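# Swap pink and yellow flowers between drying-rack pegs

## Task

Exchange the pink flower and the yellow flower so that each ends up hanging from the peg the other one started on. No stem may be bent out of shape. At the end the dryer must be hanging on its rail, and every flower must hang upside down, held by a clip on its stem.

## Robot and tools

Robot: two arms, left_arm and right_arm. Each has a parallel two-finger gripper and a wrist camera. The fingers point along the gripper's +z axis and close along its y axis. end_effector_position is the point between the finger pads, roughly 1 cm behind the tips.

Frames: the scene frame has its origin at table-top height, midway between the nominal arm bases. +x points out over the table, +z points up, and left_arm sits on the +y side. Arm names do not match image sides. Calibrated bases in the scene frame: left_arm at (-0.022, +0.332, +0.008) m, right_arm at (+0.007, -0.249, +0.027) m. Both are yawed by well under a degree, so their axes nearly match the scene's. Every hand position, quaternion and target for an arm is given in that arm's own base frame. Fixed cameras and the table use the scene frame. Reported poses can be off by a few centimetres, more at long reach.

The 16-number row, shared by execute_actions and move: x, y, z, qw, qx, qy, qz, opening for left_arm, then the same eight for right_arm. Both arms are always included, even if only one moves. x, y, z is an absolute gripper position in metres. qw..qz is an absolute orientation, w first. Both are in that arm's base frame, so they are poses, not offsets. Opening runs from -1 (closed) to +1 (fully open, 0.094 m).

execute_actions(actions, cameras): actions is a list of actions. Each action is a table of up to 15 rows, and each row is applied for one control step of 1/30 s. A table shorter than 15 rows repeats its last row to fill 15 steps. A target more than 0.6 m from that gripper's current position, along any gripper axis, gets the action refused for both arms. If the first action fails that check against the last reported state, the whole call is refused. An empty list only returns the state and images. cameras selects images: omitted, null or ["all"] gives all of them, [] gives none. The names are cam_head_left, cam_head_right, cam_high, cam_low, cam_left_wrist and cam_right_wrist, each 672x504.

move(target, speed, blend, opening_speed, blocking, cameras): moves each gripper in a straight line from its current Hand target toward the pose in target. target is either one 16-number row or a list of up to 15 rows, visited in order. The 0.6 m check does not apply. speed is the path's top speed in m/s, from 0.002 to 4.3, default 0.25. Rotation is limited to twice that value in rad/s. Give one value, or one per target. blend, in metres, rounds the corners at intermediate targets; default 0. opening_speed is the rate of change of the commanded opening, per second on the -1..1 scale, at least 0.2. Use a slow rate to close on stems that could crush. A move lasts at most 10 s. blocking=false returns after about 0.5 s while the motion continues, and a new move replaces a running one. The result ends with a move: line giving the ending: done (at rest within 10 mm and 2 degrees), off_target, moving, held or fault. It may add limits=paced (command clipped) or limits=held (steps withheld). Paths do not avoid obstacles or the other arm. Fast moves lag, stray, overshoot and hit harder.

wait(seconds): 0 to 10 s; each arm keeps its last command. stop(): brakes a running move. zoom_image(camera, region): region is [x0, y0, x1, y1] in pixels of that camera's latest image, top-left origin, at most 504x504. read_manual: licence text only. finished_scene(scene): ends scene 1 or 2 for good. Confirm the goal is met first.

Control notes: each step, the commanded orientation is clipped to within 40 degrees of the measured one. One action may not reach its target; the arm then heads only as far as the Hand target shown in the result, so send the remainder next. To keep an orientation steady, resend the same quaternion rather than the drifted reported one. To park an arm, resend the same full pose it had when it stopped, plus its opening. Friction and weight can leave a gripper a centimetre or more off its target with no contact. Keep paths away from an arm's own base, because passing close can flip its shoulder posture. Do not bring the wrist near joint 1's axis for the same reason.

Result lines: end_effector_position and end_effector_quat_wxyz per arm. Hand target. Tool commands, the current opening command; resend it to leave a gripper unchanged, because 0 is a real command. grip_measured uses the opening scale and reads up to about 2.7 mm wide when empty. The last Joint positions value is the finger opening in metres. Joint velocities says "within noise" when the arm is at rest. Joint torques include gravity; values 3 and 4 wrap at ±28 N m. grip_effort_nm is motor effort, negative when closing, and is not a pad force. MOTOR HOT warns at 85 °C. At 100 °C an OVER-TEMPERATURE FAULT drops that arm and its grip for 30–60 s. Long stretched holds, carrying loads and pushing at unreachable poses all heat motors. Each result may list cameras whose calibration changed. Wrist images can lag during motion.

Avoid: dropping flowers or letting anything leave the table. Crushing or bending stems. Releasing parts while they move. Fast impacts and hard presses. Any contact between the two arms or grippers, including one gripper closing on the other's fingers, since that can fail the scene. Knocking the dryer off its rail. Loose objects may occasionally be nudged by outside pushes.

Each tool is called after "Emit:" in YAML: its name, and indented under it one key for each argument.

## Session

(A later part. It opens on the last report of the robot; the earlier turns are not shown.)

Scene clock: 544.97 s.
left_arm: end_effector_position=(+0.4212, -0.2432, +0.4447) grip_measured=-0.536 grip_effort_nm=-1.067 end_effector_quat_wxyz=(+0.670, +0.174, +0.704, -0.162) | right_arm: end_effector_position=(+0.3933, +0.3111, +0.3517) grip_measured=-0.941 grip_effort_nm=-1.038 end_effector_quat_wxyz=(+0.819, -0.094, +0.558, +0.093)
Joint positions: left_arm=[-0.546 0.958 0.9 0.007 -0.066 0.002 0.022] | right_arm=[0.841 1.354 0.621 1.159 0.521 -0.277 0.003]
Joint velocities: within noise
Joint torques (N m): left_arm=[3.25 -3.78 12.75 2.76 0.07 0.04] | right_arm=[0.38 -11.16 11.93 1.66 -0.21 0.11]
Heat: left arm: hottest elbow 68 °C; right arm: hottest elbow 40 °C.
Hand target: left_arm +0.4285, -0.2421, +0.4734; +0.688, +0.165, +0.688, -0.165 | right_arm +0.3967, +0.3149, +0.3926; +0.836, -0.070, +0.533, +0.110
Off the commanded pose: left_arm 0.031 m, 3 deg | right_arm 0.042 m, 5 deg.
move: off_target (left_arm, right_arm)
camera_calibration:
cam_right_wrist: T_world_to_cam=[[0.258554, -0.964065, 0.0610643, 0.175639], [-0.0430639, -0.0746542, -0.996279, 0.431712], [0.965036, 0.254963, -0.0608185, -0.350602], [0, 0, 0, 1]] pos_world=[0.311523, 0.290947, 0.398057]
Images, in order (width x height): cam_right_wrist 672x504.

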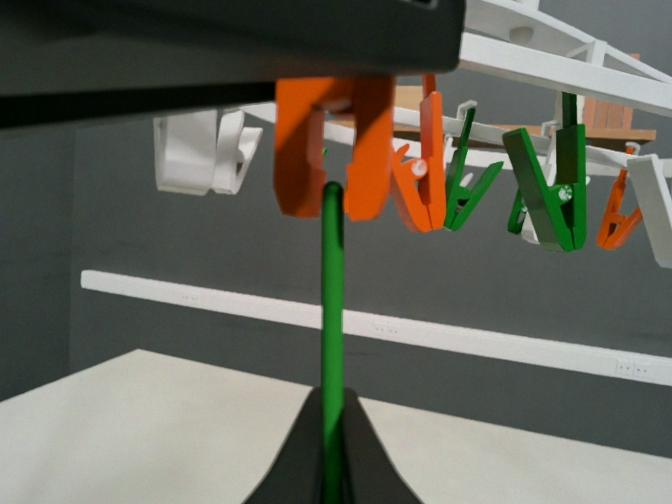

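Emit:
move:
  target:
    - [0.430,-0.243,0.474,0.6876,0.165,0.6876,-0.165,-0.7,0.399,0.317,0.375,0.8362,-0.0701,0.5327,0.1101,-0.97]
    - [0.430,-0.243,0.474,0.6876,0.165,0.6876,-0.165,0.2,0.399,0.317,0.375,0.8362,-0.0701,0.5327,0.1101,-0.97]
  speed: 0.05
  opening_speed: 0.5
  cameras: ["cam_right_wrist"]

Emit:
zoom_image:
  camera: "cam_right_wrist"
  region: [240, 60, 440, 260]

Scene clock: 553.13 s.
left_arm: end_effector_position=(+0.4217, -0.2431, +0.4447) grip_measured=+0.197 grip_effort_nm=0.051 end_effector_quat_wxyz=(+0.670, +0.173, +0.704, -0.162) | right_arm: end_effector_position=(+0.3926, +0.3104, +0.3539) grip_measured=-0.941 grip_effort_nm=-1.028 end_effector_quat_wxyz=(+0.826, -0.086, +0.549, +0.098)
Joint positions: left_arm=[-0.545 0.959 0.9 0.008 -0.066 0 0.056] | right_arm=[0.841 1.368 0.621 1.204 0.52 -0.277 0.003]
Joint velocities: within noise
Joint torques (N m): left_arm=[3.19 -3.84 12.74 2.69 0.06 0.06] | right_arm=[0.73 -8.59 10.41 2.24 -0.21 0.11]
Heat: left arm: hottest elbow 67 °C; right arm: hottest elbow 42 °C.
Hand target: left_arm +0.4284, -0.2422, +0.4735; +0.688, +0.165, +0.687, -0.165 | right_arm +0.3981, +0.3162, +0.3747; +0.836, -0.070, +0.533, +0.110
Off the commanded pose: left_arm 0.030 m, 3 deg | right_arm 0.023 m, 3 deg.
move: off_target (left_arm, right_arm); target 2's new opening was sent with left_arm's hand 0.030 m and 3 deg from that target
camera_calibration:
cam_right_wrist: T_world_to_cam=[[0.257777, -0.965169, 0.0447094, 0.181474], [-0.0228964, -0.0523623, -0.998366, 0.419745], [0.965933, 0.256332, -0.0355968, -0.359326], [0, 0, 0, 1]] pos_world=[0.309916, 0.289239, 0.398154]
Images, in order (width x height): cam_right_wrist 672x504.

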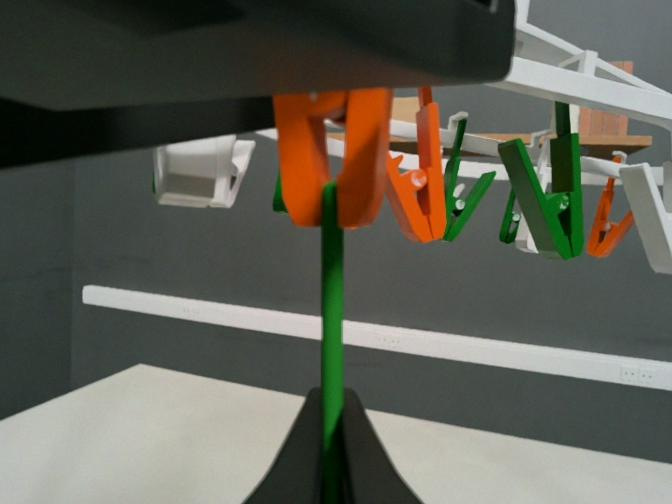

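Scaled by 2.520 from the camera's 672x504 image, which has a finer 960x720 frame.

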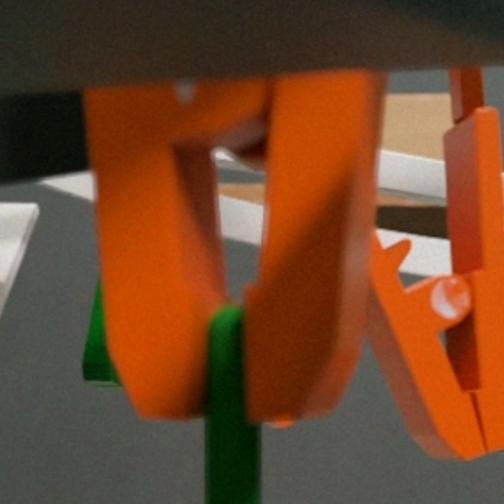

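Emit:
move:
  target:
    - [0.430,-0.243,0.474,0.6876,0.165,0.6876,-0.165,0.2,0.398,0.3155,0.375,0.8362,-0.0701,0.5327,0.1101,-0.2]
  speed: 0.05
  opening_speed: 0.5

Emit:
zoom_image:
  camera: "cam_right_wrist"
  region: [240, 60, 440, 260]

Scene clock: 557.10 s.
left_arm: end_effector_position=(+0.4217, -0.2431, +0.4447) grip_measured=+0.198 grip_effort_nm=0.046 end_effector_quat_wxyz=(+0.670, +0.173, +0.704, -0.162) | right_arm: end_effector_position=(+0.3925, +0.3105, +0.3540) grip_measured=-0.202 grip_effort_nm=0.071 end_effector_quat_wxyz=(+0.826, -0.086, +0.549, +0.098)
Joint positions: left_arm=[-0.545 0.959 0.9 0.008 -0.066 0 0.056] | right_arm=[0.841 1.368 0.621 1.204 0.519 -0.277 0.037]
Joint velocities: within noise
Joint torques (N m): left_arm=[3.14 -3.9 12.75 2.67 0.06 0.06] | right_arm=[0.44 -8.94 10.22 2.25 -0.21 0.1]
Heat: left arm: hottest elbow 67 °C; right arm: hottest elbow 43 °C.
Hand target: left_arm +0.4284, -0.2422, +0.4735; +0.688, +0.165, +0.687, -0.165 | right_arm +0.3972, +0.3148, +0.3748; +0.836, -0.070, +0.533, +0.110
Off the commanded pose: left_arm 0.030 m, 3 deg | right_arm 0.022 m, 3 deg.
move: off_target (left_arm, right_arm)
camera_calibration:
cam_left_wrist: T_world_to_cam=[[-0.457172, -0.889212, -0.0172016, -0.0158013], [-0.407296, 0.226519, -0.884759, 0.658961], [0.790635, -0.397481, -0.46573, -0.132409], [0, 0, 0, 1]] pos_world=[0.365856, -0.215948, 0.521083]
cam_right_wrist: T_world_to_cam=[[0.258435, -0.964993, 0.0447165, 0.181239], [-0.0223733, -0.0522555, -0.998383, 0.419657], [0.96577, 0.257016, -0.0350947, -0.359574], [0, 0, 0, 1]] pos_world=[0.309816, 0.28924, 0.398255]

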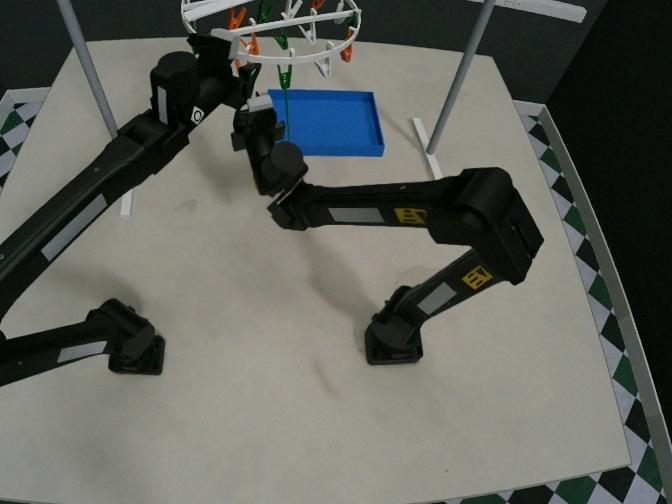

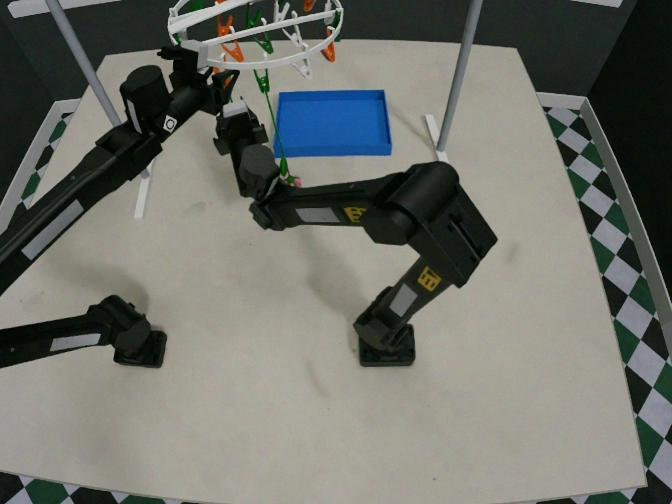

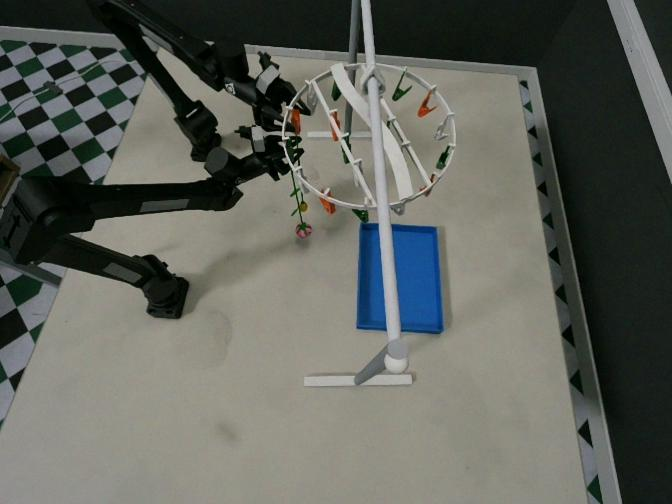

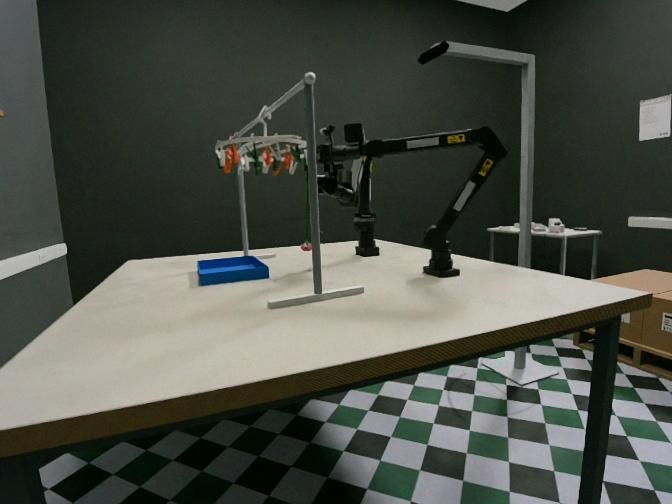

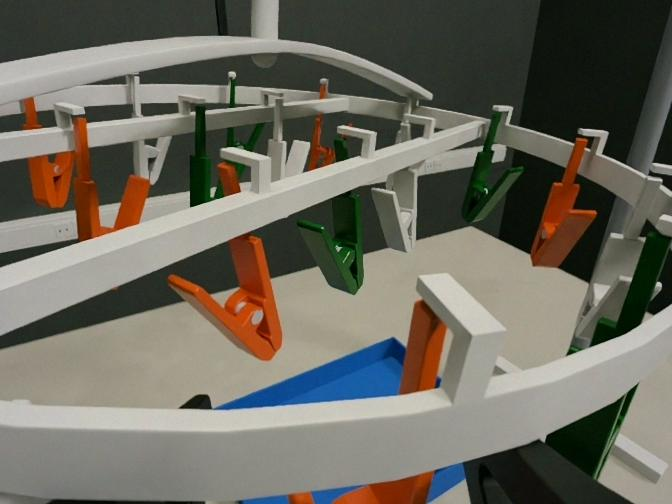

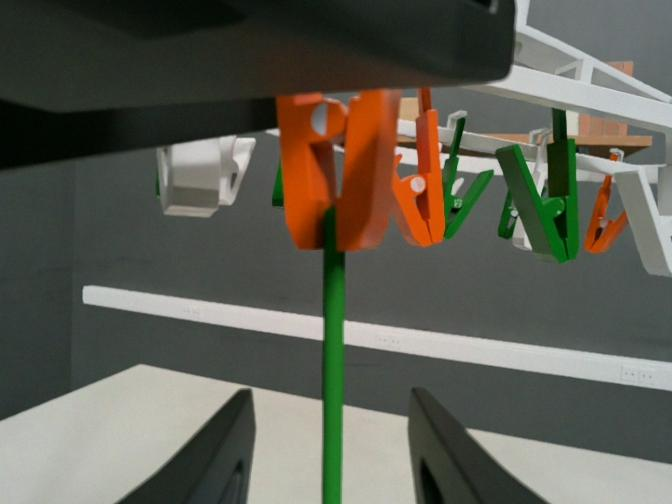

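Scaled by 2.520 from the camera's 672x504 image, which has a finer 960x720 frame.

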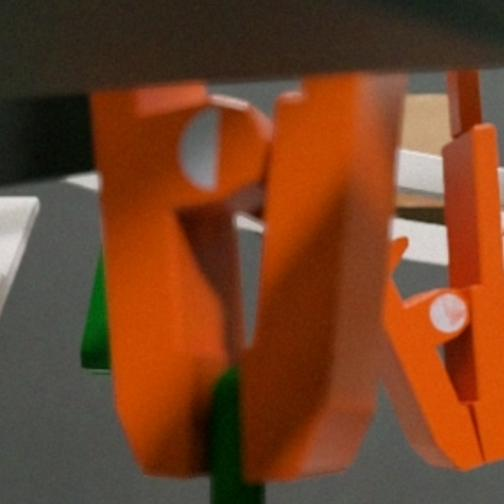

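Emit:
move:
  target:
    - [0.430,-0.243,0.470,0.6876,0.165,0.6876,-0.165,0.2,0.397,0.3145,0.345,0.8362,-0.0701,0.5327,0.1101,-0.2]
    - [0.430,-0.243,0.470,0.6876,0.165,0.6876,-0.165,0.2,0.30,0.29,0.340,0.8362,-0.0701,0.5327,0.1101,-0.2]
    - [0.364,-0.211,0.47,0.6876,0.165,0.6876,-0.165,0.2,0.26,0.15,0.36,0.8362,-0.0701,0.5327,0.1101,0]
    - [0.28,-0.2,0.43,0.6876,0.165,0.6876,-0.165,0.2,0.26,0.15,0.40,0.707,0,0.707,0,0.3]
  speed: [0.06,0.08,0.12,0.15]

Emit:
zoom_image:
  camera: "cam_left_wrist"
  region: [150, 200, 600, 504]

Scene clock: 568.03 s.
left_arm: end_effector_position=(+0.2837, -0.1993, +0.4286) grip_measured=+0.198 grip_effort_nm=0.051 end_effector_quat_wxyz=(+0.688, +0.162, +0.688, -0.162) | right_arm: end_effector_position=(+0.2599, +0.1463, +0.3681) grip_measured=+0.298 grip_effort_nm=0.071 end_effector_quat_wxyz=(+0.698, -0.018, +0.715, -0.023)
Joint positions: left_arm=[-0.753 0.516 0.654 -0.137 -0.289 0 0.056] | right_arm=[1.035 0.475 0.505 -0.077 1.042 -0.018 0.061]
Joint velocities: within noise
Joint torques (N m): left_arm=[1.85 -0.5 9.21 1.7 -0.05 0.05] | right_arm=[1.32 3.49 13.97 1.36 0.11 0.19]
Heat: left arm: hottest elbow 66 °C; right arm: hottest elbow 43 °C.
Hand target: left_arm +0.2801, -0.1999, +0.4300; +0.688, +0.165, +0.688, -0.165 | right_arm +0.2589, +0.1487, +0.3990; +0.707, +0.000, +0.707, +0.000
Off the commanded pose: left_arm 0.004 m, 0 deg | right_arm 0.032 m, 4 deg.
move: off_target (right_arm); target 4's new opening was sent with right_arm's hand 0.032 m and 4 deg from that target
camera_calibration:
cam_left_wrist: T_world_to_cam=[[-0.44251, -0.896659, -0.0136932, -0.0473853], [-0.372131, 0.1975, -0.906924, 0.572346], [0.815907, -0.396227, -0.421071, -0.0395072], [0, 0, 0, 1]] pos_world=[0.224254, -0.171181, 0.50179]
cam_right_wrist: T_world_to_cam=[[-0.0000022014, -0.997789, 0.0664553, 0.120454], [-0.437036, -0.0597718, -0.897456, 0.493871], [0.899444, -0.0290453, -0.436069, 0.0178274], [0, 0, 0, 1]] pos_world=[0.199805, 0.150225, 0.442997]

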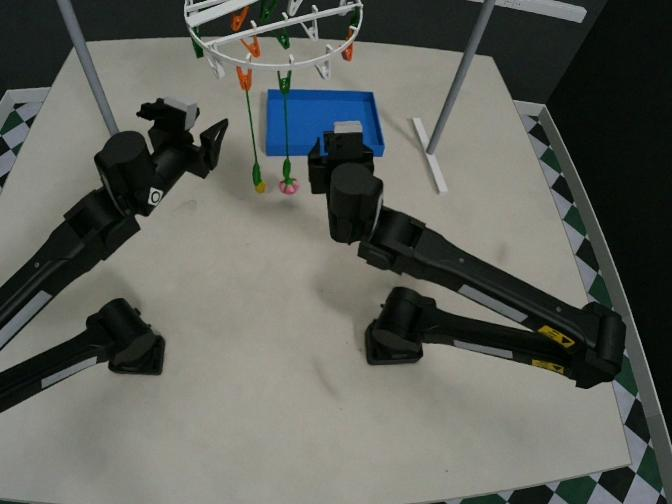

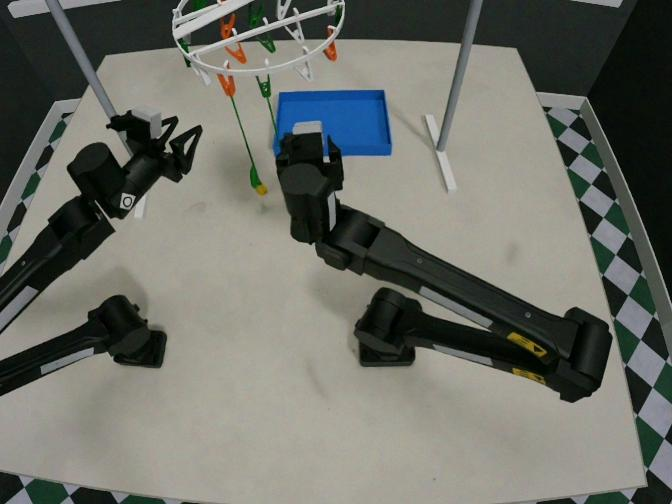

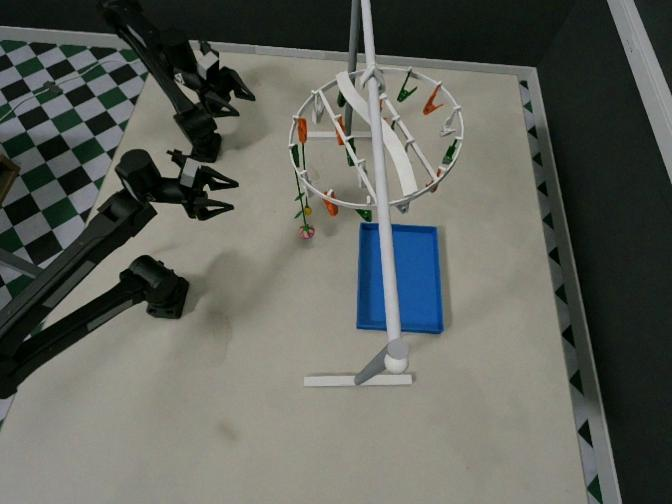

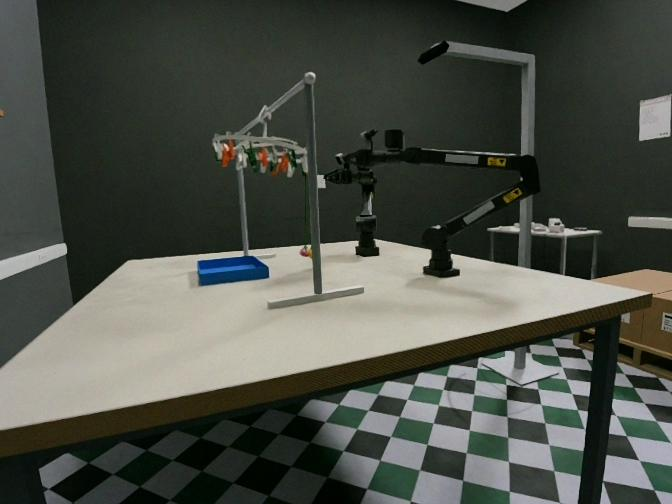

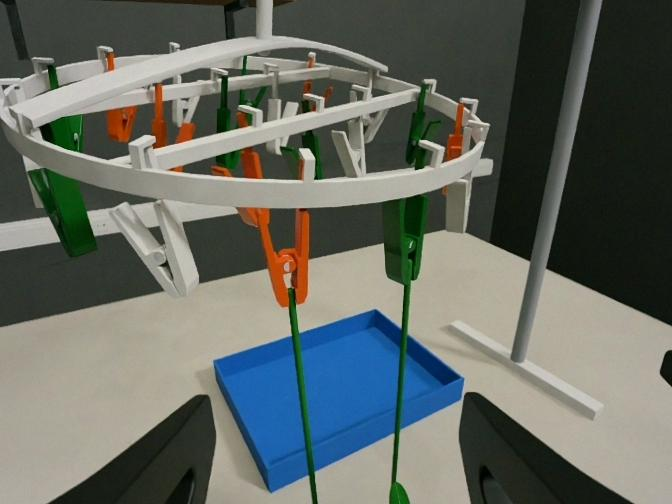

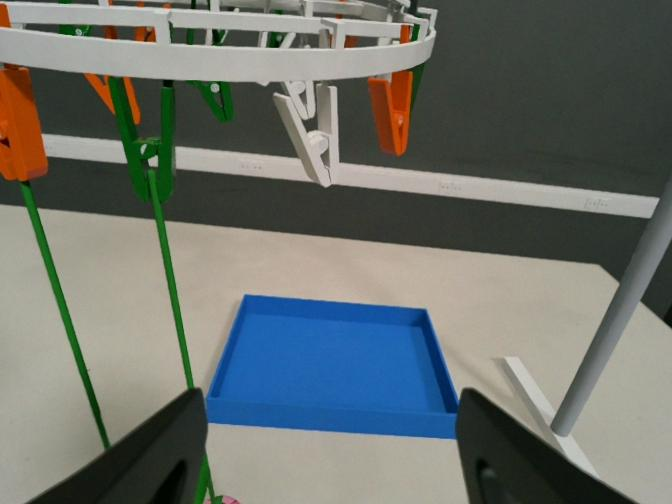

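Scaled by 1.120 from the camera's 672x504 image, which has a finer 960x720 frame.

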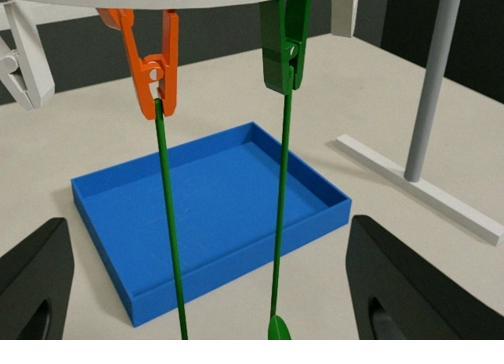

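Emit:
move:
  target: [0.28,-0.2,0.43,0.6876,0.165,0.6876,-0.165,0.2,0.26,0.235,0.46,0.707,0,0.707,0,0.3]
  speed: 0.15
  cameras: ["cam_right_wrist"]

Emit:
zoom_image:
  camera: "cam_right_wrist"
  region: [150, 40, 650, 340]

Scene clock: 572.17 s.
left_arm: end_effector_position=(+0.2837, -0.1993, +0.4286) grip_measured=+0.198 grip_effort_nm=0.046 end_effector_quat_wxyz=(+0.688, +0.162, +0.688, -0.162) | right_arm: end_effector_position=(+0.2593, +0.2296, +0.4278) grip_measured=+0.299 grip_effort_nm=0.071 end_effector_quat_wxyz=(+0.698, -0.026, +0.715, -0.029)
Joint positions: left_arm=[-0.753 0.516 0.654 -0.137 -0.289 0 0.056] | right_arm=[1.21 0.748 0.745 -0.062 1.214 -0.016 0.061]
Joint velocities: within noise
Joint torques (N m): left_arm=[1.79 -0.5 9.2 1.7 -0.06 0.05] | right_arm=[0.91 -0.38 13.91 2.18 0.12 0.18]
Heat: left arm: hottest elbow 65 °C; right arm: hottest elbow 45 °C.
Hand target: left_arm +0.2801, -0.2000, +0.4300; +0.688, +0.165, +0.688, -0.165 | right_arm +0.2589, +0.2334, +0.4591; +0.707, +0.000, +0.707, +0.000
Off the commanded pose: left_arm 0.004 m, 0 deg | right_arm 0.033 m, 5 deg.
move: off_target (right_arm)
camera_calibration:
cam_right_wrist: T_world_to_cam=[[0.00314396, -0.996307, 0.0858104, 0.190115], [-0.436292, -0.0785796, -0.896367, 0.555757], [0.8998, -0.0346203, -0.434928, 0.0475285], [0, 0, 0, 1]] pos_world=[0.199108, 0.234729, 0.50252]
Images, in order (width x height): cam_right_wrist 672x504.

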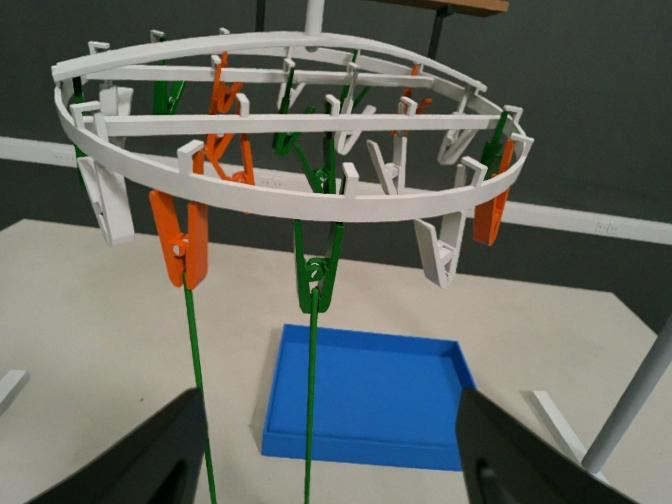

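Scaled by 1.008 from the camera's 672x504 image, which has a finer 960x720 frame.

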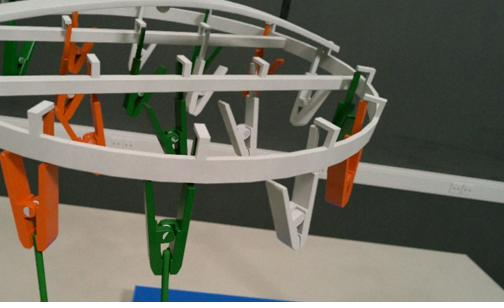

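Emit:
move:
  target:
    - [0.28,-0.2,0.43,0.6876,0.165,0.6876,-0.165,0.2,0.30,0.24,0.435,0.707,0,0.707,0,0.4]
    - [0.28,-0.2,0.43,0.6876,0.165,0.6876,-0.165,0.2,0.30,0.242,0.458,0.707,0,0.707,0,0.4]
    - [0.28,-0.2,0.43,0.6876,0.165,0.6876,-0.165,0.2,0.345,0.242,0.458,0.707,0,0.707,0,0.4]
  speed: 0.12
  cameras: ["cam_right_wrist"]

Scene clock: 579.63 s.
left_arm: end_effector_position=(+0.2837, -0.1993, +0.4286) grip_measured=+0.198 grip_effort_nm=0.056 end_effector_quat_wxyz=(+0.688, +0.162, +0.688, -0.162) | right_arm: end_effector_position=(+0.3385, +0.2404, +0.4229) grip_measured=+0.399 grip_effort_nm=0.066 end_effector_quat_wxyz=(+0.693, -0.029, +0.720, -0.022)
Joint positions: left_arm=[-0.753 0.516 0.654 -0.137 -0.289 0 0.056] | right_arm=[0.964 0.892 0.805 0.019 0.955 -0.016 0.066]
Joint velocities: within noise
Joint torques (N m): left_arm=[1.79 -0.5 9.2 1.7 -0.06 0.06] | right_arm=[-0.15 -3.08 13.86 2.37 -0.02 0.19]
Heat: left arm: hottest elbow 63 °C; right arm: hottest elbow 47 °C.
Hand target: left_arm +0.2801, -0.2000, +0.4300; +0.688, +0.165, +0.688, -0.165 | right_arm +0.3431, +0.2406, +0.4570; +0.707, +0.000, +0.707, +0.000
Off the commanded pose: left_arm 0.004 m, 0 deg | right_arm 0.036 m, 5 deg.
move: off_target (right_arm)
camera_calibration:
cam_right_wrist: T_world_to_cam=[[0.0161241, -0.99664, 0.0803059, 0.19906], [-0.450219, -0.0789504, -0.889421, 0.588701], [0.892773, -0.0218141, -0.449979, -0.0198137], [0, 0, 0, 1]] pos_world=[0.279524, 0.244437, 0.498702]
Images, in order (width x height): cam_right_wrist 672x504.

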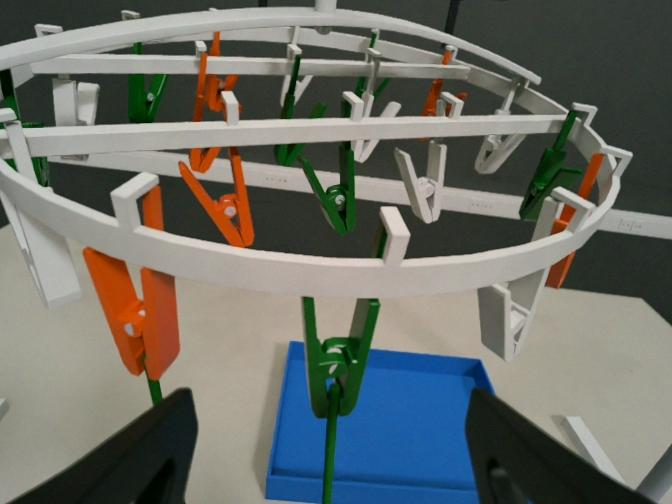

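Emit:
move:
  target:
    - [0.28,-0.2,0.43,0.6876,0.165,0.6876,-0.165,0.2,0.399,0.242,0.462,0.707,0,0.707,0,0.4]
  speed: 0.06
  cameras: ["cam_right_wrist","cam_left_wrist"]

Scene clock: 584.13 s.
left_arm: end_effector_position=(+0.2837, -0.1993, +0.4286) grip_measured=+0.198 grip_effort_nm=0.046 end_effector_quat_wxyz=(+0.688, +0.162, +0.688, -0.162) | right_arm: end_effector_position=(+0.3896, +0.2406, +0.4230) grip_measured=+0.399 grip_effort_nm=0.071 end_effector_quat_wxyz=(+0.689, -0.029, +0.724, -0.021)
Joint positions: left_arm=[-0.753 0.516 0.654 -0.137 -0.289 0 0.056] | right_arm=[0.833 0.989 0.866 0.048 0.821 -0.016 0.066]
Joint velocities: within noise
Joint torques (N m): left_arm=[1.9 -0.56 9.2 1.72 -0.06 0.05] | right_arm=[-0.44 -4.95 14.35 2.58 0 0.19]
Heat: left arm: hottest elbow 63 °C; right arm: hottest elbow 48 °C.
Hand target: left_arm +0.2801, -0.2000, +0.4300; +0.688, +0.165, +0.688, -0.165 | right_arm +0.3964, +0.2403, +0.4610; +0.707, +0.000, +0.707, +0.000
Off the commanded pose: left_arm 0.004 m, 0 deg | right_arm 0.040 m, 5 deg.
move: off_target (right_arm)
camera_calibration:
cam_left_wrist: T_world_to_cam=[[-0.44251, -0.896659, -0.0136932, -0.0473853], [-0.372131, 0.1975, -0.906924, 0.572346], [0.815907, -0.396227, -0.421071, -0.0395072], [0, 0, 0, 1]] pos_world=[0.224254, -0.171181, 0.50179]
cam_right_wrist: T_world_to_cam=[[0.019754, -0.996658, 0.0792618, 0.197484], [-0.460216, -0.0794435, -0.884245, 0.613621], [0.887587, -0.0190101, -0.460247, -0.0596345], [0, 0, 0, 1]] pos_world=[0.331428, 0.244439, 0.499492]
Images, in order (width x height): cam_left_wrist 672x504, cam_right_wrist 672x504.

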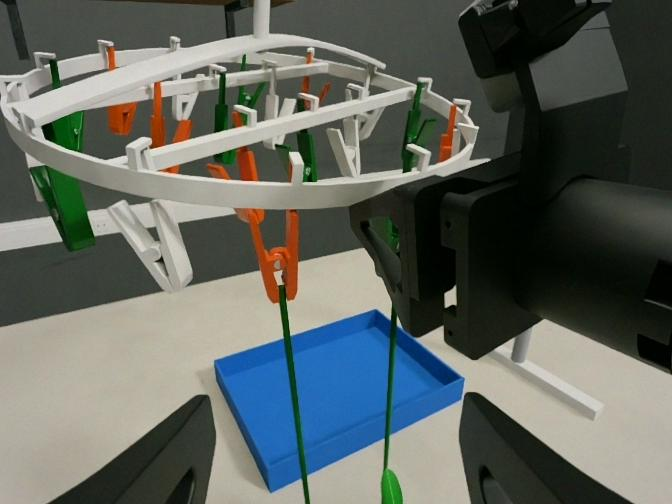

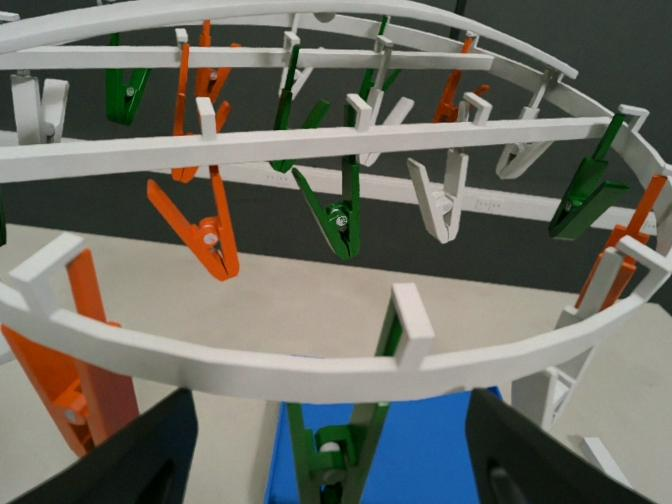

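Emit:
move:
  target:
    - [0.25,-0.24,0.305,0.8306,0.0933,0.5291,-0.1465,-0.2,0.399,0.242,0.462,0.707,0,0.707,0,0.4]
    - [0.31,-0.267,0.305,0.8306,0.0933,0.5291,-0.1465,-0.2,0.399,0.242,0.462,0.707,0,0.707,0,0.4]
  speed: 0.13
  cameras: ["cam_left_wrist","cam_head_left"]

Scene clock: 593.30 s.
left_arm: end_effector_position=(+0.3018, -0.2623, +0.2901) grip_measured=-0.198 grip_effort_nm=-0.115 end_effector_quat_wxyz=(+0.822, +0.111, +0.542, -0.137) | right_arm: end_effector_position=(+0.3896, +0.2407, +0.4232) grip_measured=+0.399 grip_effort_nm=0.076 end_effector_quat_wxyz=(+0.689, -0.029, +0.724, -0.021)
Joint positions: left_arm=[-0.926 1.3 0.293 1.467 -0.511 0.274 0.038] | right_arm=[0.833 0.989 0.866 0.048 0.821 -0.016 0.066]
Joint velocities: within noise
Joint torques (N m): left_arm=[3.25 -3.72 7.88 2.4 0.28 -0.08] | right_arm=[-0.38 -5.07 14.38 2.58 0.01 0.18]
Heat: left arm: hottest elbow 61 °C; right arm: hottest elbow 47 °C.
Hand target: left_arm +0.3094, -0.2666, +0.3048; +0.830, +0.094, +0.529, -0.147 | right_arm +0.3965, +0.2404, +0.4610; +0.707, +0.000, +0.707, +0.000
Off the commanded pose: left_arm 0.018 m, 3 deg | right_arm 0.040 m, 5 deg.
move: off_target (left_arm, right_arm)
camera_calibration:
cam_left_wrist: T_world_to_cam=[[-0.335967, -0.94085, -0.0438921, -0.132713], [-0.0191486, 0.0534141, -0.998389, 0.348145], [0.941679, -0.334585, -0.0359613, -0.271047], [0, 0, 0, 1]] pos_world=[0.217319, -0.234147, 0.332012]
Images, in order (width x height): cam_head_left 672x504, cam_left_wrist 672x504.

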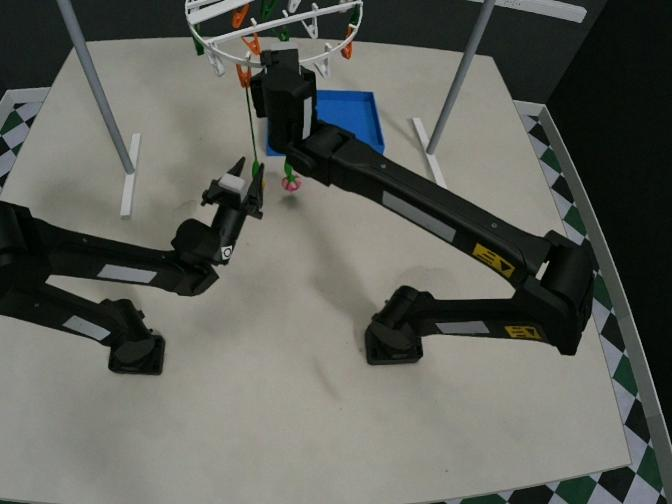

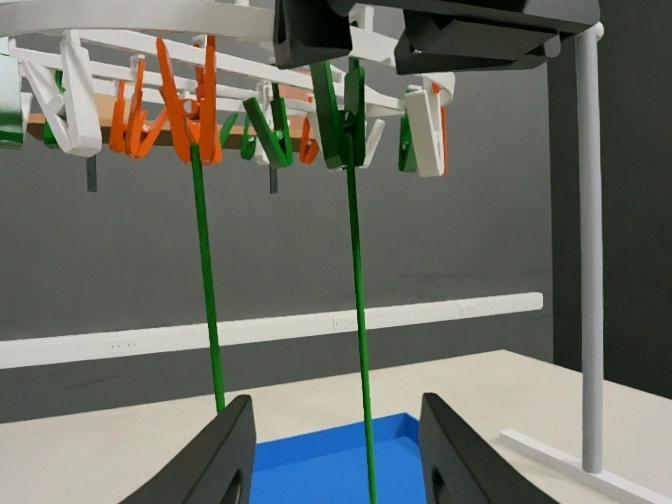

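Emit:
move:
  target:
    - [0.435,-0.322,0.305,0.8306,0.0933,0.5291,-0.1465,-0.2,0.399,0.242,0.462,0.707,0,0.707,0,0.4]
  speed: 0.08
  cameras: ["cam_left_wrist","cam_low"]

Emit:
zoom_image:
  camera: "cam_left_wrist"
  region: [240, 300, 440, 504]

Scene clock: 600.47 s.
left_arm: end_effector_position=(+0.4226, -0.3169, +0.2972) grip_measured=-0.198 grip_effort_nm=-0.115 end_effector_quat_wxyz=(+0.827, +0.101, +0.534, -0.143) | right_arm: end_effector_position=(+0.3896, +0.2407, +0.4232) grip_measured=+0.399 grip_effort_nm=0.066 end_effector_quat_wxyz=(+0.689, -0.029, +0.724, -0.021)
Joint positions: left_arm=[-0.758 1.586 0.623 1.416 -0.363 0.188 0.038] | right_arm=[0.833 0.989 0.866 0.049 0.821 -0.016 0.066]
Joint velocities: within noise
Joint torques (N m): left_arm=[3.25 -8 8.35 1.31 0.22 -0.05] | right_arm=[-0.38 -4.84 14.35 2.58 0.02 0.19]
Heat: left arm: hottest elbow 61 °C; right arm: hottest elbow 48 °C.
Hand target: left_arm +0.4344, -0.3215, +0.3050; +0.831, +0.093, +0.529, -0.147 | right_arm +0.3965, +0.2404, +0.4611; +0.707, +0.000, +0.707, +0.000
Off the commanded pose: left_arm 0.016 m, 1 deg | right_arm 0.040 m, 5 deg.
move: off_target (left_arm, right_arm)
camera_calibration:
cam_left_wrist: T_world_to_cam=[[-0.334824, -0.941943, -0.0252155, -0.149679], [-0.00322427, 0.0279052, -0.999605, 0.345975], [0.942275, -0.33461, -0.0123804, -0.410105], [0, 0, 0, 1]] pos_world=[0.337432, -0.287869, 0.336987]
Images, in order (width x height): cam_low 672x504, cam_left_wrist 672x504.

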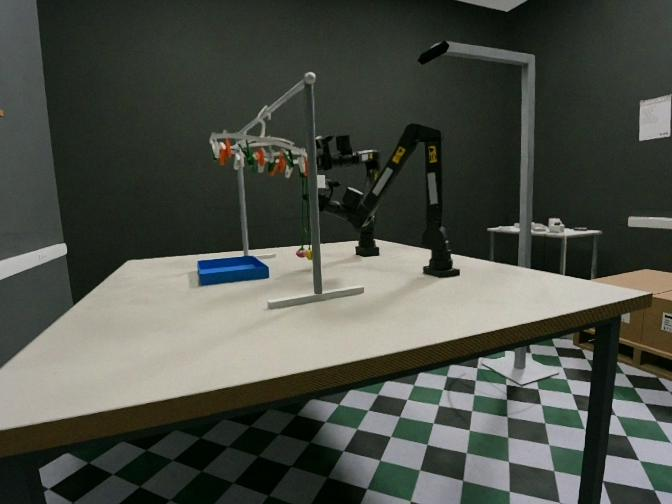

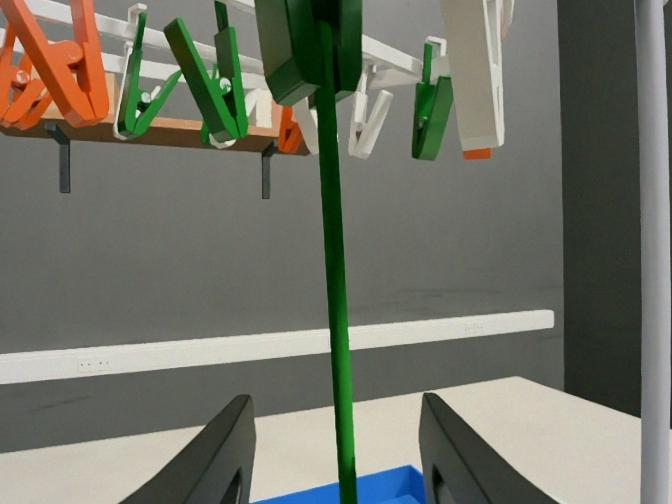

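Scaled by 2.471 from the camera's 672x504 image, which has a finer 960x720 frame.

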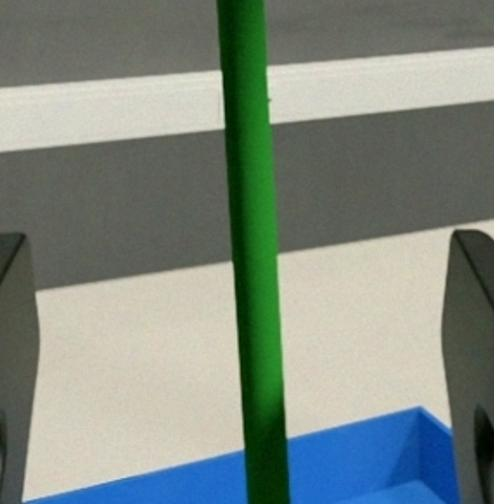

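Emit:
move:
  target:
    - [0.455,-0.329,0.305,0.8306,0.0933,0.5291,-0.1465,-0.2,0.399,0.242,0.462,0.707,0,0.707,0,0.4]
  speed: 0.08
  cameras: ["cam_left_wrist"]

Emit:
zoom_image:
  camera: "cam_left_wrist"
  region: [240, 300, 440, 504]

Scene clock: 605.10 s.
left_arm: end_effector_position=(+0.4423, -0.3242, +0.2975) grip_measured=-0.198 grip_effort_nm=-0.115 end_effector_quat_wxyz=(+0.827, +0.101, +0.534, -0.143) | right_arm: end_effector_position=(+0.3896, +0.2407, +0.4232) grip_measured=+0.399 grip_effort_nm=0.061 end_effector_quat_wxyz=(+0.689, -0.029, +0.724, -0.021)
Joint positions: left_arm=[-0.738 1.624 0.677 1.397 -0.345 0.178 0.038] | right_arm=[0.833 0.989 0.866 0.049 0.821 -0.016 0.066]
Joint velocities: within noise
Joint torques (N m): left_arm=[3.25 -8.64 8.47 1.29 0.19 -0.07] | right_arm=[-0.44 -4.72 14.32 2.62 0.03 0.19]
Heat: left arm: hottest elbow 61 °C; right arm: hottest elbow 48 °C.
Hand target: left_arm +0.4544, -0.3284, +0.3051; +0.831, +0.093, +0.529, -0.146 | right_arm +0.3965, +0.2404, +0.4611; +0.707, +0.000, +0.707, +0.000
Off the commanded pose: left_arm 0.016 m, 1 deg | right_arm 0.040 m, 5 deg.
move: off_target (left_arm, right_arm)
camera_calibration:
cam_left_wrist: T_world_to_cam=[[-0.334822, -0.941956, -0.0247445, -0.150115], [-0.00319625, 0.0273954, -0.99962, 0.346387], [0.942276, -0.334615, -0.0121833, -0.431175], [0, 0, 0, 1]] pos_world=[0.357132, -0.295169, 0.337287]
Images, in order (width x height): cam_left_wrist 672x504.

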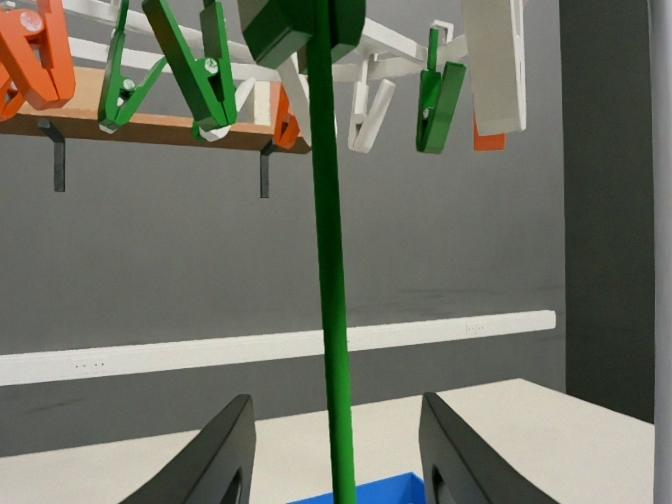

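Scaled by 2.471 from the camera's 672x504 image, which has a finer 960x720 frame.

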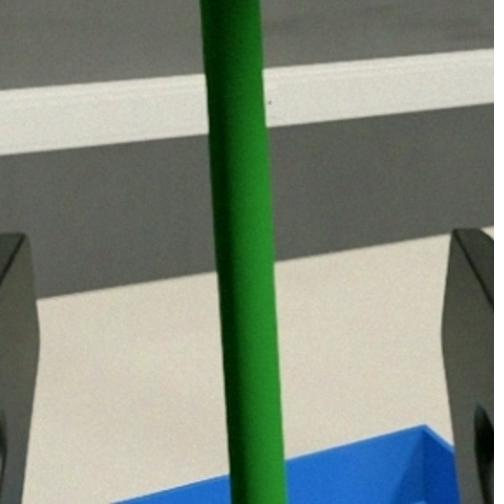

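Emit:
move:
  target:
    - [0.459,-0.3305,0.305,0.8306,0.0933,0.5291,-0.1465,-0.2,0.399,0.242,0.462,0.707,0,0.707,0,0.4]
    - [0.459,-0.3305,0.305,0.8306,0.0933,0.5291,-0.1465,-0.97,0.399,0.242,0.462,0.707,0,0.707,0,0.4]
  speed: 0.08
  opening_speed: 0.6
  cameras: ["cam_left_wrist"]

Emit:
zoom_image:
  camera: "cam_left_wrist"
  region: [240, 300, 440, 504]

Scene clock: 609.83 s.
left_arm: end_effector_position=(+0.4464, -0.3259, +0.2978) grip_measured=-0.964 grip_effort_nm=-0.632 end_effector_quat_wxyz=(+0.827, +0.100, +0.534, -0.144) | right_arm: end_effector_position=(+0.3896, +0.2407, +0.4232) grip_measured=+0.399 grip_effort_nm=0.076 end_effector_quat_wxyz=(+0.689, -0.029, +0.724, -0.021)
Joint positions: left_arm=[-0.734 1.631 0.689 1.393 -0.341 0.173 0.002] | right_arm=[0.833 0.989 0.866 0.049 0.821 -0.016 0.066]
Joint velocities: within noise
Joint torques (N m): left_arm=[3.08 -8.76 8.49 1.32 0.21 -0.05] | right_arm=[-0.44 -4.95 14.38 2.58 0.01 0.18]
Heat: left arm: hottest elbow 60 °C; right arm: hottest elbow 48 °C.
Hand target: left_arm +0.4584, -0.3300, +0.3051; +0.831, +0.093, +0.529, -0.146 | right_arm +0.3965, +0.2404, +0.4611; +0.707, +0.000, +0.707, +0.000
Off the commanded pose: left_arm 0.015 m, 1 deg | right_arm 0.040 m, 5 deg.
move: off_target (left_arm, right_arm); target 2's new opening was sent with left_arm's hand 0.016 m and 1 deg from that target
camera_calibration:
cam_left_wrist: T_world_to_cam=[[-0.336053, -0.941572, -0.0225945, -0.150316], [-0.00370707, 0.0253118, -0.999673, 0.346227], [0.941836, -0.335859, -0.0119966, -0.43581], [0, 0, 0, 1]] pos_world=[0.361231, -0.296668, 0.337489]
Images, in order (width x height): cam_left_wrist 672x504.

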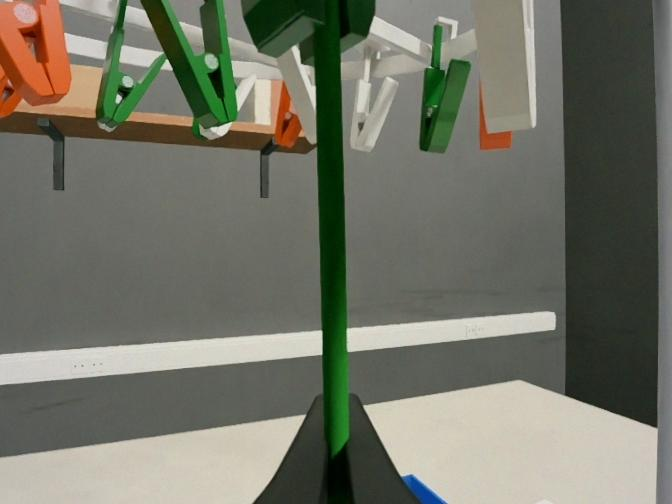

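Scaled by 2.471 from the camera's 672x504 image, which has a finer 960x720 frame.

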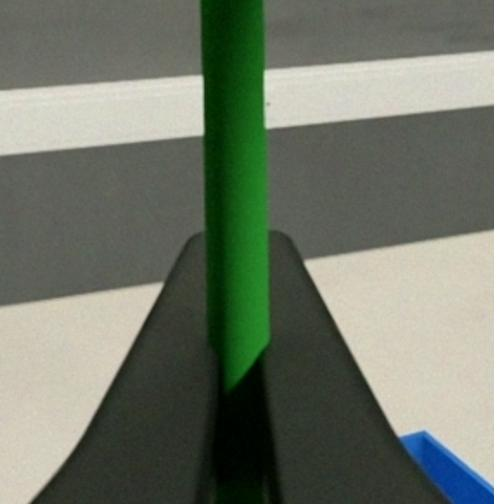

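Emit:
move:
  target:
    - [0.459,-0.3305,0.305,0.8306,0.0933,0.5291,-0.1465,-0.5,0.399,0.242,0.462,0.707,0,0.707,0,0.4]
    - [0.468,-0.3337,0.305,0.8306,0.0933,0.5291,-0.1465,-0.5,0.399,0.242,0.462,0.707,0,0.707,0,0.4]
    - [0.468,-0.3337,0.305,0.8306,0.0933,0.5291,-0.1465,-0.97,0.399,0.242,0.462,0.707,0,0.707,0,0.4]
  speed: 0.06
  opening_speed: 0.6
  cameras: ["cam_left_wrist"]

Emit:
zoom_image:
  camera: "cam_left_wrist"
  region: [240, 300, 440, 504]

Scene clock: 615.73 s.
left_arm: end_effector_position=(+0.4553, -0.3292, +0.2977) grip_measured=-0.963 grip_effort_nm=-0.349 end_effector_quat_wxyz=(+0.827, +0.100, +0.534, -0.144) | right_arm: end_effector_position=(+0.3896, +0.2407, +0.4232) grip_measured=+0.399 grip_effort_nm=0.066 end_effector_quat_wxyz=(+0.689, -0.029, +0.724, -0.021)
Joint positions: left_arm=[-0.726 1.649 0.713 1.384 -0.334 0.17 0.002] | right_arm=[0.833 0.989 0.866 0.049 0.821 -0.016 0.066]
Joint velocities: within noise
Joint torques (N m): left_arm=[3.31 -9.05 8.57 1.33 0.22 -0.06] | right_arm=[-0.5 -4.72 14.31 2.63 0.02 0.19]
Heat: left arm: hottest elbow 59 °C; right arm: hottest elbow 48 °C.
Hand target: left_arm +0.4674, -0.3331, +0.3051; +0.831, +0.093, +0.529, -0.146 | right_arm +0.3964, +0.2405, +0.4611; +0.707, +0.000, +0.707, +0.000
Off the commanded pose: left_arm 0.015 m, 1 deg | right_arm 0.040 m, 5 deg.
move: off_target (left_arm, right_arm); target 3's new opening was sent with left_arm's hand 0.016 m and 1 deg from that target
camera_calibration:
cam_left_wrist: T_world_to_cam=[[-0.335762, -0.941676, -0.0225886, -0.150574], [-0.00399962, 0.0254058, -0.999669, 0.346479], [0.941939, -0.33556, -0.0122966, -0.445148], [0, 0, 0, 1]] pos_world=[0.370131, -0.299969, 0.337489]
Images, in order (width x height): cam_left_wrist 672x504.

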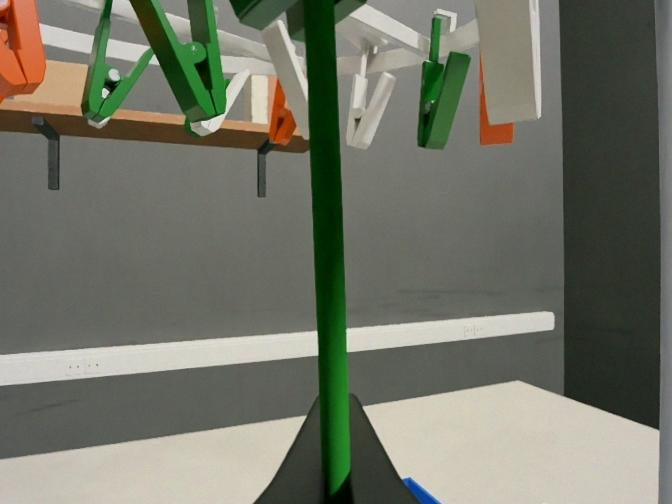

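Scaled by 2.471 from the camera's 672x504 image, which has a finer 960x720 frame.

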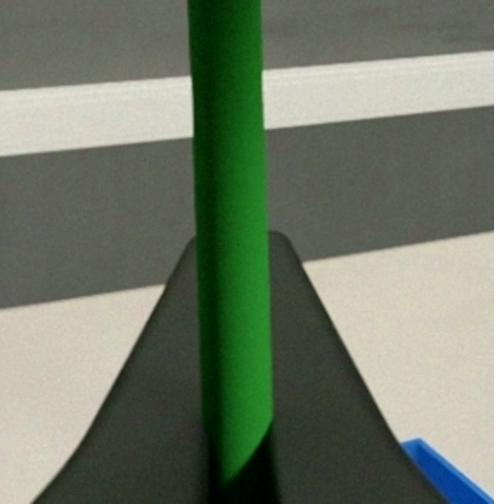

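Emit:
move:
  target:
    - [0.468,-0.3337,0.305,0.8306,0.0933,0.5291,-0.1465,-0.97,0.399,0.242,0.462,0.707,0,0.707,0,-0.7]
  opening_speed: 0.6
  cameras: ["cam_left_wrist","cam_right_wrist"]

Emit:
zoom_image:
  camera: "cam_left_wrist"
  region: [200, 0, 450, 250]

Scene clock: 620.20 s.
left_arm: end_effector_position=(+0.4556, -0.3297, +0.2985) grip_measured=-0.964 grip_effort_nm=-0.349 end_effector_quat_wxyz=(+0.827, +0.100, +0.533, -0.145) | right_arm: end_effector_position=(+0.3897, +0.2407, +0.4232) grip_measured=-0.698 grip_effort_nm=-0.085 end_effector_quat_wxyz=(+0.689, -0.030, +0.724, -0.020)
Joint positions: left_arm=[-0.726 1.649 0.716 1.384 -0.333 0.17 0.002] | right_arm=[0.832 0.989 0.866 0.049 0.82 -0.016 0.014]
Joint velocities: within noise
Joint torques (N m): left_arm=[3.31 -9.05 8.42 1.32 0.2 -0.05] | right_arm=[-0.5 -4.95 14.37 2.58 0.07 0.18]
Heat: left arm: hottest elbow 59 °C; right arm: hottest elbow 49 °C.
Hand target: left_arm +0.4675, -0.3332, +0.3049; +0.831, +0.093, +0.529, -0.146 | right_arm +0.3965, +0.2403, +0.4612; +0.707, +0.000, +0.707, +0.000
Off the commanded pose: left_arm 0.015 m, 1 deg | right_arm 0.040 m, 5 deg.
move: off_target (left_arm, right_arm)
camera_calibration:
cam_left_wrist: T_world_to_cam=[[-0.336408, -0.941456, -0.0221236, -0.150685], [-0.00235143, 0.0243325, -0.999701, 0.346265], [0.941713, -0.336256, -0.0103994, -0.446324], [0, 0, 0, 1]] pos_world=[0.370432, -0.300368, 0.338186]
cam_right_wrist: T_world_to_cam=[[0.0208643, -0.996683, 0.0786675, 0.197402], [-0.459729, -0.0794368, -0.884499, 0.613808], [0.887814, -0.0177113, -0.459861, -0.0602183], [0, 0, 0, 1]] pos_world=[0.331529, 0.244439, 0.499692]
Images, in order (width x height): cam_left_wrist 672x504, cam_right_wrist 672x504.

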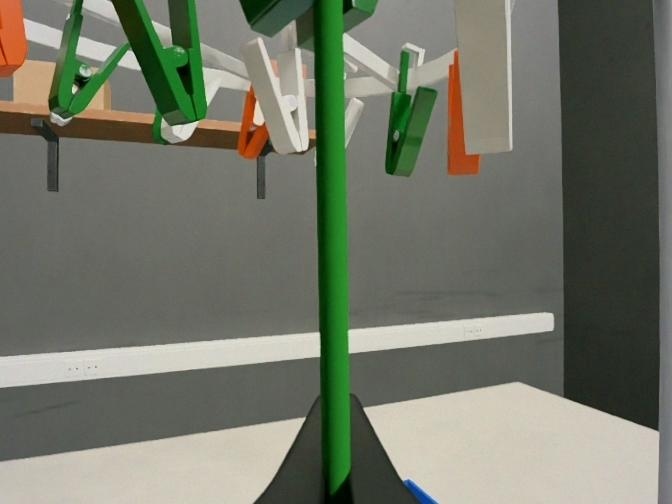

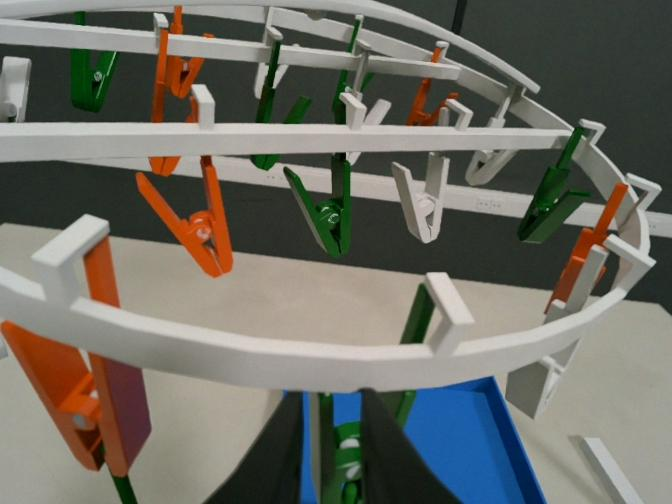

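Scaled by 2.016 from the camera's 672x504 image, which has a finer 960x720 frame.

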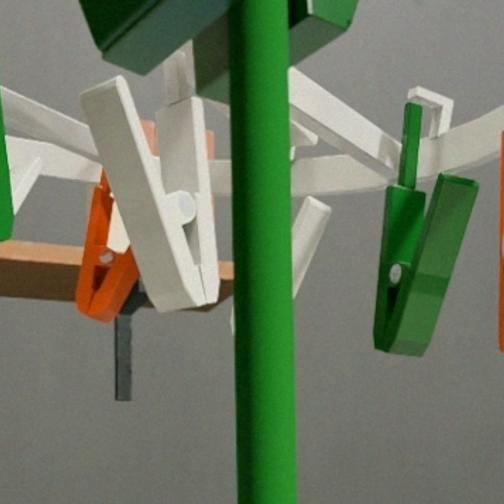

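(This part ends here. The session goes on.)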